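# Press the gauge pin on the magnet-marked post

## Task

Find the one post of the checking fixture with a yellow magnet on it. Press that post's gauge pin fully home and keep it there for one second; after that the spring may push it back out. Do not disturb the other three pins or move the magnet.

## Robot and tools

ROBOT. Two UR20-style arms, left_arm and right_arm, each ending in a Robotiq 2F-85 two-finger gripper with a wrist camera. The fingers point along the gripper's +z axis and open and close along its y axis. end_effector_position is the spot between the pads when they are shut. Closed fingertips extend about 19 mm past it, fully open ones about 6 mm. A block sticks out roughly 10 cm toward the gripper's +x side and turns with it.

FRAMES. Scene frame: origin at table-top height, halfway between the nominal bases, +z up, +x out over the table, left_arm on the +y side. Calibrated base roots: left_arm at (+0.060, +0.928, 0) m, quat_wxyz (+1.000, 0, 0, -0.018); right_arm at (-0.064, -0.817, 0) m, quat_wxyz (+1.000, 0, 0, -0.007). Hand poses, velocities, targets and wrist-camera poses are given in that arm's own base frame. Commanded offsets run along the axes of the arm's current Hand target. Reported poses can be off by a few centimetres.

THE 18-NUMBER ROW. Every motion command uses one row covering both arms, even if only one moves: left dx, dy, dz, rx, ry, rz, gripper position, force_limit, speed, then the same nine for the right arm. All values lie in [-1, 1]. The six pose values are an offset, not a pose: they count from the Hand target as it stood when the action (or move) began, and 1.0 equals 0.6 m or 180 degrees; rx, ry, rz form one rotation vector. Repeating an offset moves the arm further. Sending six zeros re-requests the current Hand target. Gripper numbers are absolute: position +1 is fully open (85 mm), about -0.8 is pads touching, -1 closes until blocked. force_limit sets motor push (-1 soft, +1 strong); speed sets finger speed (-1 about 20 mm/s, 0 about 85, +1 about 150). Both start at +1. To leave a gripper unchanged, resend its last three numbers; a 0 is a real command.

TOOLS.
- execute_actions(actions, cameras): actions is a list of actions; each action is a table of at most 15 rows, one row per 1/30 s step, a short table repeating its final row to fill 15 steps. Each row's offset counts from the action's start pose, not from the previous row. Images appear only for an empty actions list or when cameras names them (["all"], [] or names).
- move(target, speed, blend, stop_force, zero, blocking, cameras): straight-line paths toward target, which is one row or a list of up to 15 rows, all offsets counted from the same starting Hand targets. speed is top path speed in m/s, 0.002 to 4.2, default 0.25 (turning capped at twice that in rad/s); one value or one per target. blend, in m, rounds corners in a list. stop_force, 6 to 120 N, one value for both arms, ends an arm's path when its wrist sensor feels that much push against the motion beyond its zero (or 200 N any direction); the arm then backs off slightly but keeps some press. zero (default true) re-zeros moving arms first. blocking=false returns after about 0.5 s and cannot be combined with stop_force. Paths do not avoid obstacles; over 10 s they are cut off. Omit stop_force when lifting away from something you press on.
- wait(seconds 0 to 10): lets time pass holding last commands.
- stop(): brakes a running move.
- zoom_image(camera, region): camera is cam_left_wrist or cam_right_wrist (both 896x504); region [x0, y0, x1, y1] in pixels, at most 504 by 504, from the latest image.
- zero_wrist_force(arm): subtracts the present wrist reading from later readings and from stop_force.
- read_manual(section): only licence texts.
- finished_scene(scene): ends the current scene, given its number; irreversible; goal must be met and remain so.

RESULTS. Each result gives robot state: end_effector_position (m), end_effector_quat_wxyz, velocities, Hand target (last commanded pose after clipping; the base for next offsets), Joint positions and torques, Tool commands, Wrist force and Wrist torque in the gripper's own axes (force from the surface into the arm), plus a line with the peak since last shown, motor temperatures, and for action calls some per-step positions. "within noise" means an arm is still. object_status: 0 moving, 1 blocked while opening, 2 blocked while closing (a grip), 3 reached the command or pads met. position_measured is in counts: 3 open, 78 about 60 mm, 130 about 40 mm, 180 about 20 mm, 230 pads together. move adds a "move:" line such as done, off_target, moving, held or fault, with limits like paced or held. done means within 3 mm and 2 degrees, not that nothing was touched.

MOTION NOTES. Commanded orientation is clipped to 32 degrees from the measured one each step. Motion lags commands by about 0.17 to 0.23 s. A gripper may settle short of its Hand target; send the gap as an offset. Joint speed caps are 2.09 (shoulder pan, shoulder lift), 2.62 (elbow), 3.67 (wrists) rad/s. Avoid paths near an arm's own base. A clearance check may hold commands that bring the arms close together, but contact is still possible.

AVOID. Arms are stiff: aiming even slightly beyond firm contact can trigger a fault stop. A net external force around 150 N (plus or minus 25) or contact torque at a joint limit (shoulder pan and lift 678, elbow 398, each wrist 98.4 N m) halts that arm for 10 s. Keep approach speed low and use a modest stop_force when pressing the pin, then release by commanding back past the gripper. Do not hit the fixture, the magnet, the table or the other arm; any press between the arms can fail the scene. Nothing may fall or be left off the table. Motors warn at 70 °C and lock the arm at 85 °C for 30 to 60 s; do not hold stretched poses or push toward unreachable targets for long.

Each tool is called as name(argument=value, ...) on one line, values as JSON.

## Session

execute_actions(actions=[])

Scene clock: 0.00 s.
left_arm: end_effector_position=(+0.3071, -0.4220, +0.1602) position_measured=3 object_status=3 end_effector_quat_wxyz=(+0.066, +0.956, -0.074, +0.275) | right_arm: end_effector_position=(+0.4900, -0.3027, +0.2369) position_measured=3 object_status=3 end_effector_quat_wxyz=(+0.548, -0.467, -0.511, -0.471)
Joint positions: left_arm=[-1.763 -1.739 2.857 -2.766 -1.003 1.555] | right_arm=[2.511 -2.074 -2.06 -2.212 2.389 -0.015]
Joint velocities: within noise
Joint torques (N m): no reading
Motor temperatures (°C): left_arm=[24 35 26 38 34 33] | right_arm=[28 35 35 36 33 38]
Wrist force (N): no reading
Wrist torque (N m): no reading
Wrist force, peak (N): no reading
Hand target: left_arm +0.3071, -0.4220, +0.1602; +0.066, +0.956, -0.074, +0.275 | right_arm +0.4900, -0.3027, +0.2369; +0.548, -0.467, -0.511, -0.471
Tool commands: left_gripper/position=+1.0 left_gripper/force_limit=+1.0 left_gripper/speed=+1.0 right_gripper/position=+1.0 right_gripper/force_limit=+1.0 right_gripper/speed=+1.0
camera_calibration:
cam_left_wrist: T_world_to_cam=[[-0.204299, -0.976285, 0.0716159, -0.353754], [-0.955218, 0.182823, -0.232669, 0.427195], [0.214058, -0.115943, -0.969916, 0.170568], [0, 0, 0, 1]] pos_world=[0.299281, -0.40369, 0.290166]
cam_right_wrist: T_world_to_cam=[[0.98966, 0.130322, -0.059914, -0.419077], [-0.0206188, -0.284112, -0.958569, 0.167032], [-0.141945, 0.949893, -0.278487, 0.549542], [0, 0, 0, 1]] pos_world=[0.496192, -0.419935, 0.288044]

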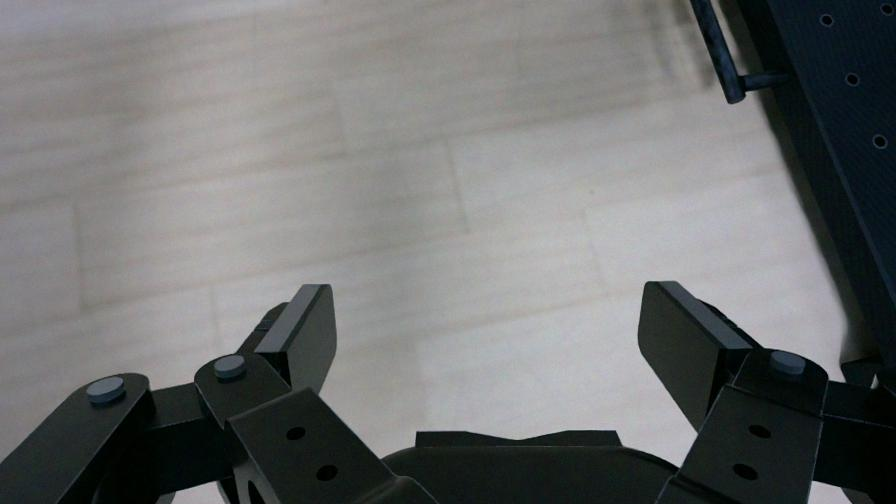

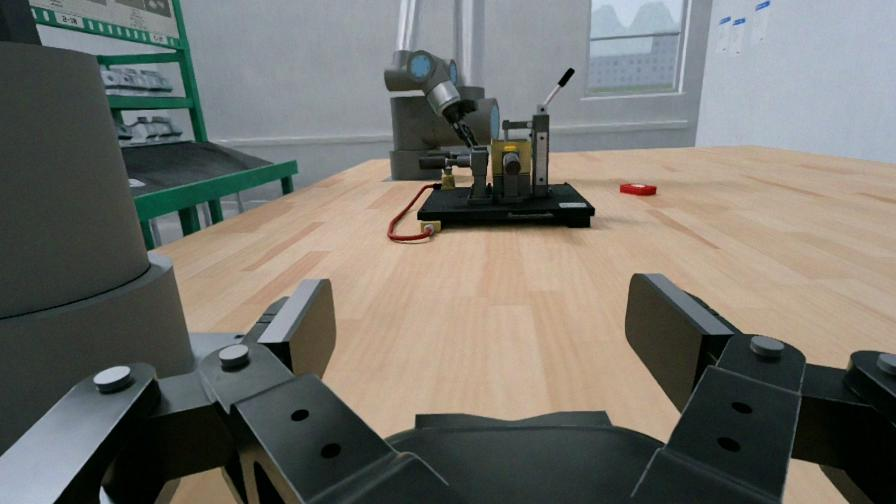

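zoom_image(camera="cam_right_wrist", region=[380, 60, 640, 250])

zoom_image(camera="cam_right_wrist", region=[470, 120, 570, 220])

Scaled by 1.938 from the camera's 896x504 image, which has a finer 1280x720 frame.

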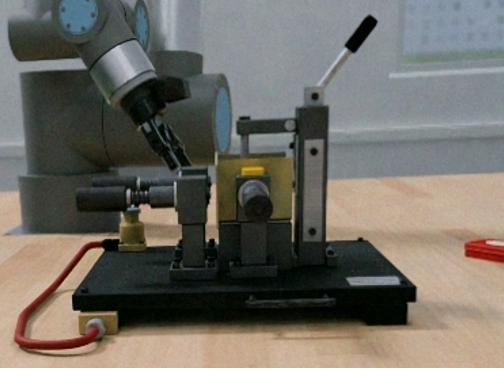

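Scaled by 5.040 from the camera's 896x504 image, which has a finer 1280x720 frame.

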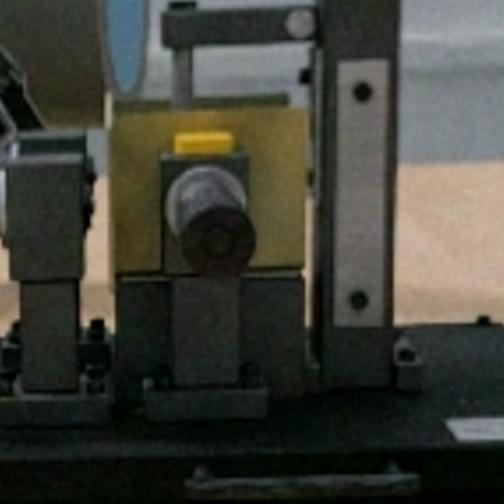

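move(target=[0,0,0,0,0,0,1,1,1,-0.104,0.163,0.985,0,-0.0133,-0.0096,-1,1,0.5], speed=0.3, cameras=[])

Scene clock: 5.03 s.
left_arm: end_effector_position=(+0.3071, -0.4220, +0.1602) position_measured=3 object_status=3 end_effector_quat_wxyz=(+0.066, +0.956, -0.074, +0.275) | right_arm: end_effector_position=(+0.5137, +0.2978, +0.1969) position_measured=233 object_status=3 end_effector_quat_wxyz=(+0.530, -0.469, -0.529, -0.469)
Joint positions: left_arm=[-1.763 -1.739 2.857 -2.766 -1.003 1.555] | right_arm=[3.446 -1.914 -2.481 -1.886 3.325 0.003]
Joint torques (N m): left_arm=[-0.11 -13.12 -52.52 -10.19 4.06 -1.03] | right_arm=[22.85 75.73 18.43 5.75 4.99 6.89]
Wrist force (N): left_arm=[0.0 0.2 -0.2] | right_arm=[0.1 -0.5 0.6]
Wrist torque (N m): left_arm=[0.03 0.02 0.00] | right_arm=[-0.02 -0.02 -0.34]
Wrist force, peak (N): left_arm=[0.3 0.3 -0.4] | right_arm=[1.4 0.8 4.0]
Hand target: left_arm +0.3071, -0.4220, +0.1602; +0.066, +0.956, -0.074, +0.275 | right_arm +0.5137, +0.2978, +0.1969; +0.530, -0.469, -0.529, -0.469
Off the commanded pose: left_arm 0.000 m, 0 deg | right_arm 0.000 m, 0 deg.
move: done
No camera images: "cameras" was empty.

move(target=[0,0,0,0,0,0,1,1,1,-0.02,0.054,0.333,0,-0.0556,0,-1,1,0.5], speed=0.25, cameras=["cam_right_wrist"])

zoom_image(camera="cam_right_wrist", region=[380, 50, 600, 300])

Scene clock: 6.73 s.
left_arm: end_effector_position=(+0.3071, -0.4220, +0.1602) position_measured=3 object_status=3 end_effector_quat_wxyz=(+0.066, +0.956, -0.074, +0.275) | right_arm: end_effector_position=(+0.5217, +0.4999, +0.1851) position_measured=233 object_status=3 end_effector_quat_wxyz=(-0.482, +0.508, +0.573, +0.426)
Joint positions: left_arm=[-1.763 -1.739 2.857 -2.766 -1.003 1.555] | right_arm=[3.786 -1.91 -2.351 -2.36 3.69 -0.291]
Joint torques (N m): left_arm=[0.07 -8.7 -55.05 -10.44 3.46 -1.36] | right_arm=[15.32 88.85 52.88 -4.19 4.85 -7.13]
Wrist force (N): left_arm=[0.1 0.2 -0.3] | right_arm=[-0.2 -0.4 1.1]
Wrist torque (N m): left_arm=[0.04 -0.03 0.01] | right_arm=[0.27 0.03 0.07]
Wrist force, peak (N): left_arm=[0.4 0.1 -0.4] | right_arm=[1.2 0.4 4.3]
Hand target: left_arm +0.3071, -0.4220, +0.1602; +0.066, +0.956, -0.074, +0.275 | right_arm +0.5217, +0.5000, +0.1850; -0.481, +0.508, +0.573, +0.426
Off the commanded pose: left_arm 0.000 m, 0 deg | right_arm 0.000 m, 0 deg.
move: done
camera_calibration:
cam_right_wrist: T_world_to_cam=[[0.991892, 0.123243, -0.0310012, -0.561112], [0.032043, -0.478606, -0.877445, 0.400781], [-0.122977, 0.869337, -0.478674, -0.155341], [0, 0, 0, 1]] pos_world=[0.524617, 0.396013, 0.25991]
Images, in order (width x height): cam_right_wrist 896x504.

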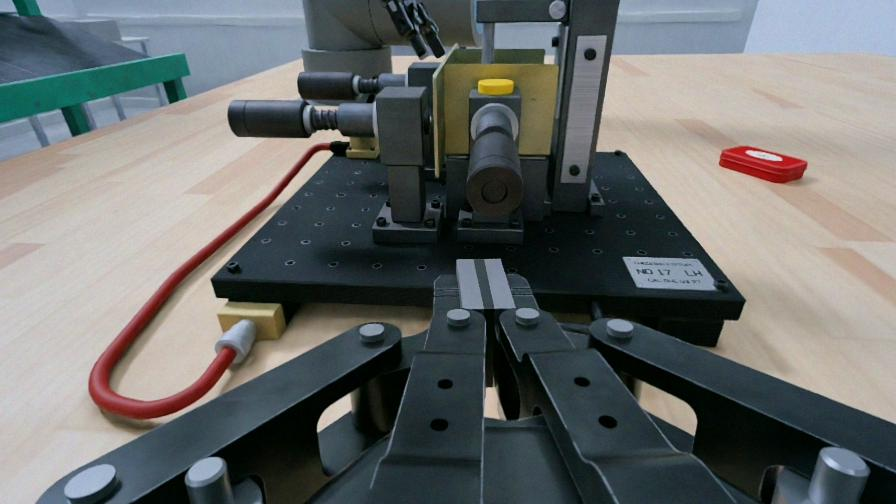

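Scaled by 2.016 from the camera's 896x504 image, which has a finer 1280x720 frame.

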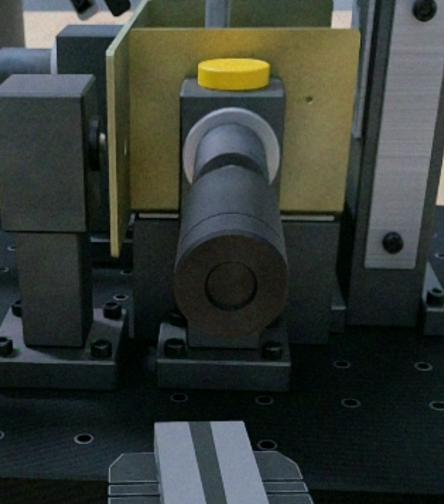

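move(target=[0,0,0,0,0,0,1,1,1,-0.0122,0.0233,0.17,-0.033,0,0,-1,1,0.5], speed=0.2, cameras=["cam_right_wrist"])

zoom_image(camera="cam_right_wrist", region=[380, 50, 600, 310])

Scene clock: 10.30 s.
left_arm: end_effector_position=(+0.3071, -0.4220, +0.1602) position_measured=3 object_status=3 end_effector_quat_wxyz=(+0.066, +0.956, -0.074, +0.275) | right_arm: end_effector_position=(+0.5236, +0.6001, +0.1602) position_measured=233 object_status=3 end_effector_quat_wxyz=(-0.455, +0.532, +0.550, +0.455)
Joint positions: left_arm=[-1.763 -1.739 2.857 -2.766 -1.003 1.555] | right_arm=[3.957 -1.935 -2.37 -2.217 3.955 -0.184]
Joint torques (N m): left_arm=[1.05 -9.69 -56.57 -9.67 3.08 -1.29] | right_arm=[25.56 88.93 28.47 7.53 4.94 6.61]
Wrist force (N): left_arm=[-0.1 0.0 -0.3] | right_arm=[1.1 -1.0 0.8]
Wrist torque (N m): left_arm=[0.01 0.02 0.00] | right_arm=[0.09 -0.13 -0.32]
Wrist force, peak (N): left_arm=[-0.3 0.2 0.1] | right_arm=[0.7 -0.9 3.6]
Hand target: left_arm +0.3071, -0.4220, +0.1602; +0.066, +0.956, -0.074, +0.275 | right_arm +0.5236, +0.6002, +0.1602; -0.455, +0.532, +0.550, +0.455
Off the commanded pose: left_arm 0.000 m, 0 deg | right_arm 0.000 m, 0 deg.
move: done
camera_calibration:
cam_right_wrist: T_world_to_cam=[[0.999681, 0.0216105, -0.0130844, -0.522009], [-0.0011516, -0.47841, -0.878136, 0.444262], [-0.0252367, 0.87787, -0.478233, -0.310459], [0, 0, 0, 1]] pos_world=[0.514519, 0.496364, 0.234821]
Images, in order (width x height): cam_right_wrist 896x504.

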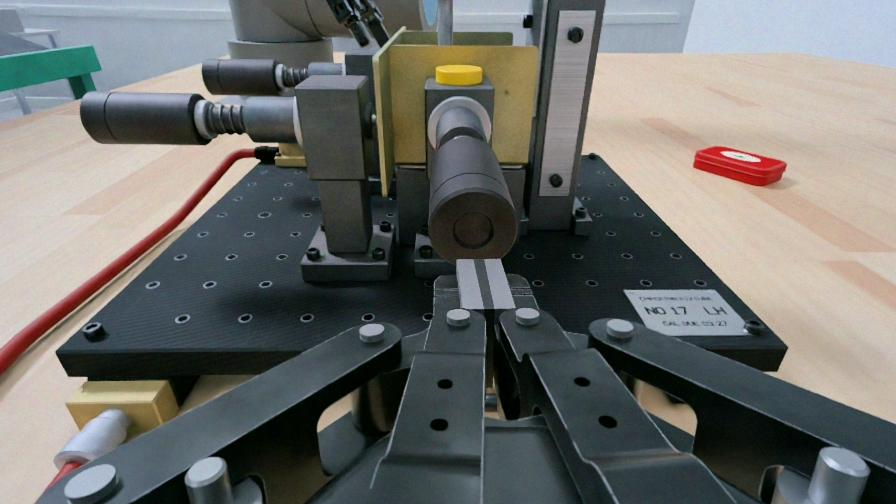

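Scaled by 1.938 from the camera's 896x504 image, which has a finer 1280x720 frame.

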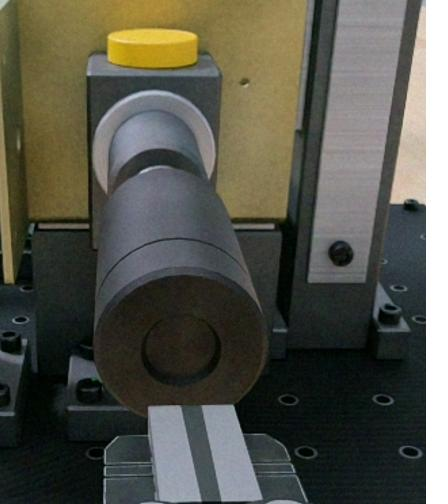

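move(target=[[0,0,0,0,0,0,1,1,1,0.0119,0,0.0673,0,0,0,-1,1,0.5],[0,0,0,0,0,0,1,1,1,0.0261,0.0005,0.1478,0,0,0,-1,1,0.5]], speed=[0.04,0.008], stop_force=35, cameras=[])

move(target=[0,0,0,0,0,0,1,1,1,0.0015,0,0.0082,0,0,0,-1,1,0.5], speed=0.003, stop_force=18, cameras=["cam_right_wrist"])

zoom_image(camera="cam_right_wrist", region=[380, 50, 600, 310])

wait(seconds=1.0)

Scene clock: 14.17 s.
left_arm: end_effector_position=(+0.3071, -0.4220, +0.1602) position_measured=3 object_status=3 end_effector_quat_wxyz=(+0.066, +0.956, -0.074, +0.275) | right_arm: end_effector_position=(+0.5226, +0.6497, +0.1603) position_measured=233 object_status=3 end_effector_quat_wxyz=(-0.455, +0.532, +0.550, +0.455)
Joint positions: left_arm=[-1.763 -1.739 2.857 -2.766 -1.003 1.555] | right_arm=[4.016 -1.949 -2.339 -2.222 4.013 -0.166]
Joint torques (N m): left_arm=[2.48 -14.33 -53.21 -10.62 2.61 -0.84] | right_arm=[-0.09 123.46 53.23 12.88 -3.11 -5.99]
Wrist force (N): left_arm=[0.2 0.1 0.1] | right_arm=[3.8 -3.9 -43.4]
Wrist torque (N m): left_arm=[0.02 -0.03 0.00] | right_arm=[0.24 0.17 -0.35]
Wrist force, peak (N): left_arm=[0.5 0.1 -0.3] | right_arm=[8.2 -1.1 -71.6]
Hand target: left_arm +0.3071, -0.4220, +0.1602; +0.066, +0.956, -0.074, +0.275 | right_arm +0.5226, +0.6497, +0.1603; -0.455, +0.532, +0.550, +0.455 (not the last commanded pose)
Off the commanded pose: left_arm 0.000 m, 0 deg | right_arm 0.040 m, 0 deg.
move: contact (right_arm); path passed 1 of 2 targets
No camera images: "cameras" was empty.

Scene clock: 14.90 s.
left_arm: end_effector_position=(+0.3071, -0.4220, +0.1602) position_measured=3 object_status=3 end_effector_quat_wxyz=(+0.066, +0.956, -0.074, +0.275) | right_arm: end_effector_position=(+0.5226, +0.6499, +0.1603) position_measured=233 object_status=3 end_effector_quat_wxyz=(-0.455, +0.532, +0.550, +0.455)
Joint positions: left_arm=[-1.763 -1.739 2.857 -2.766 -1.003 1.555] | right_arm=[4.016 -1.949 -2.339 -2.222 4.013 -0.166]
Joint torques (N m): left_arm=[-4.53 -13.12 -56.89 -9.87 2.63 -1.59] | right_arm=[18.01 113.36 69.27 9.27 -2.88 -1.78]
Wrist force (N): left_arm=[0.0 0.0 0.0] | right_arm=[5.4 -1.2 -73.8]
Wrist torque (N m): left_arm=[0.00 0.01 0.00] | right_arm=[0.23 0.36 -0.32]
Wrist force, peak (N): left_arm=[0.3 0.3 0.0] | right_arm=[5.4 -1.3 -74.4]
Hand target: left_arm +0.3071, -0.4220, +0.1602; +0.066, +0.956, -0.074, +0.275 | right_arm +0.5226, +0.6499, +0.1603; -0.455, +0.532, +0.550, +0.455 (not the last commanded pose)
Off the commanded pose: left_arm 0.000 m, 0 deg | right_arm 0.005 m, 0 deg.
move: contact (right_arm)
camera_calibration:
cam_right_wrist: T_world_to_cam=[[0.999681, 0.0216105, -0.0130844, -0.522085], [-0.0011516, -0.47841, -0.878136, 0.468086], [-0.0252367, 0.87787, -0.478233, -0.354202], [0, 0, 0, 1]] pos_world=[0.513519, 0.546164, 0.234821]
Images, in order (width x height): cam_right_wrist 896x504.

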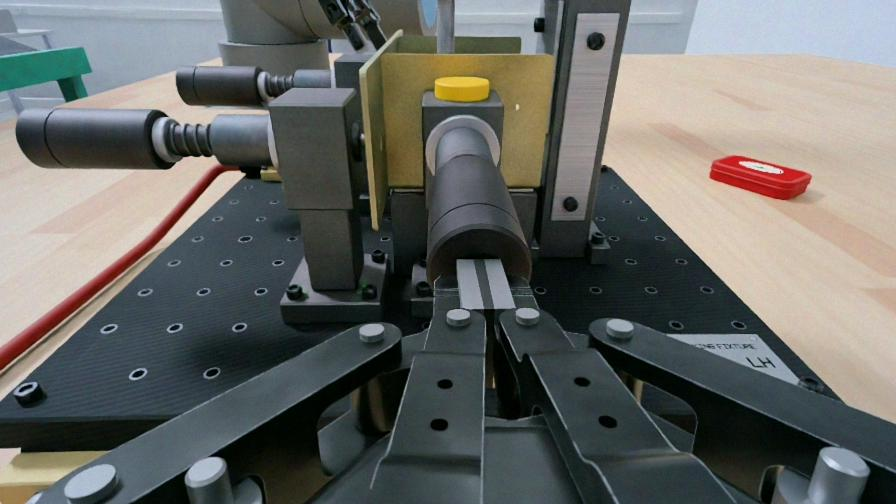

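Scaled by 1.938 from the camera's 896x504 image, which has a finer 1280x720 frame.

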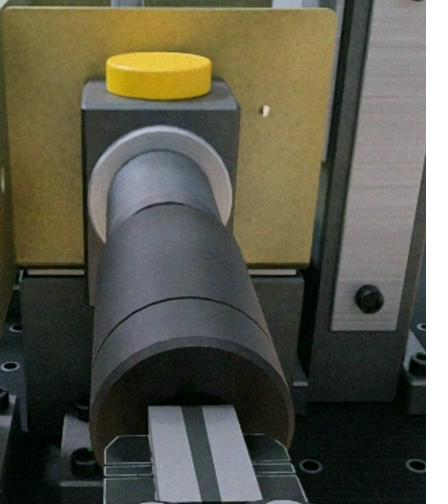

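Scene clock: 15.90 s.
left_arm: end_effector_position=(+0.3071, -0.4220, +0.1602) position_measured=3 object_status=3 end_effector_quat_wxyz=(+0.066, +0.956, -0.074, +0.275) | right_arm: end_effector_position=(+0.5226, +0.6499, +0.1603) position_measured=233 object_status=3 end_effector_quat_wxyz=(-0.455, +0.532, +0.550, +0.455)
Joint positions: left_arm=[-1.763 -1.739 2.857 -2.766 -1.003 1.555] | right_arm=[4.016 -1.949 -2.339 -2.222 4.013 -0.166]
Joint torques (N m): left_arm=[2.7 -9.41 -58.25 -9.57 2.95 -1.1] | right_arm=[16.61 118.23 64.66 9.32 -4.27 -3.56]
Wrist force (N): left_arm=[-0.1 0.0 0.1] | right_arm=[5.7 -1.6 -68.2]
Wrist torque (N m): left_arm=[0.00 0.03 0.00] | right_arm=[0.19 0.33 -0.32]
Wrist force, peak (N): left_arm=[0.0 0.4 -0.3] | right_arm=[4.6 -1.5 -73.6]
Hand target: left_arm +0.3071, -0.4220, +0.1602; +0.066, +0.956, -0.074, +0.275 | right_arm +0.5226, +0.6499, +0.1603; -0.455, +0.532, +0.550, +0.455 (not the last commanded pose)
Tool commands: left_gripper/position=+1.0 left_gripper/force_limit=+1.0 left_gripper/speed=+1.0 right_gripper/position=-1.0 right_gripper/force_limit=+1.0 right_gripper/speed=+0.5
Off the commanded pose: left_arm 0.000 m, 0 deg | right_arm 0.005 m, 0 deg.
wait: 1.00 s; at rest by 0.17 s

move(target=[0,0,0,0,0,0,1,1,1,-0.0145,0,-0.0821,0,0,0,-1,1,0.5], speed=0.12, cameras=[])

finished_scene(scene=3)

Scene clock: 16.90 s.
left_arm: end_effector_position=(+0.3071, -0.4220, +0.1602) position_measured=3 object_status=3 end_effector_quat_wxyz=(+0.066, +0.956, -0.074, +0.275) | right_arm: end_effector_position=(+0.5236, +0.6001, +0.1602) position_measured=233 object_status=3 end_effector_quat_wxyz=(-0.455, +0.532, +0.550, +0.455)
Joint positions: left_arm=[-1.763 -1.739 2.857 -2.766 -1.003 1.555] | right_arm=[3.957 -1.935 -2.37 -2.217 3.955 -0.184]
Joint torques (N m): left_arm=[-0.78 -10.75 -58.08 -10.02 3.41 -0.73] | right_arm=[-28.23 134.68 30.67 1.26 -5.04 -7.14]
Wrist force (N): left_arm=[0.0 0.0 0.0] | right_arm=[0.8 -0.9 0.7]
Wrist torque (N m): left_arm=[0.01 0.00 0.00] | right_arm=[0.12 -0.08 0.09]
Wrist force, peak (N): left_arm=[-0.2 0.3 -0.5] | right_arm=[5.8 -1.3 -68.0]
Hand target: left_arm +0.3071, -0.4220, +0.1602; +0.066, +0.956, -0.074, +0.275 | right_arm +0.5236, +0.5999, +0.1602; -0.455, +0.532, +0.550, +0.455
Off the commanded pose: left_arm 0.000 m, 0 deg | right_arm 0.000 m, 0 deg.
move: done
No camera images: "cameras" was empty.

The scene is finished: the task was done.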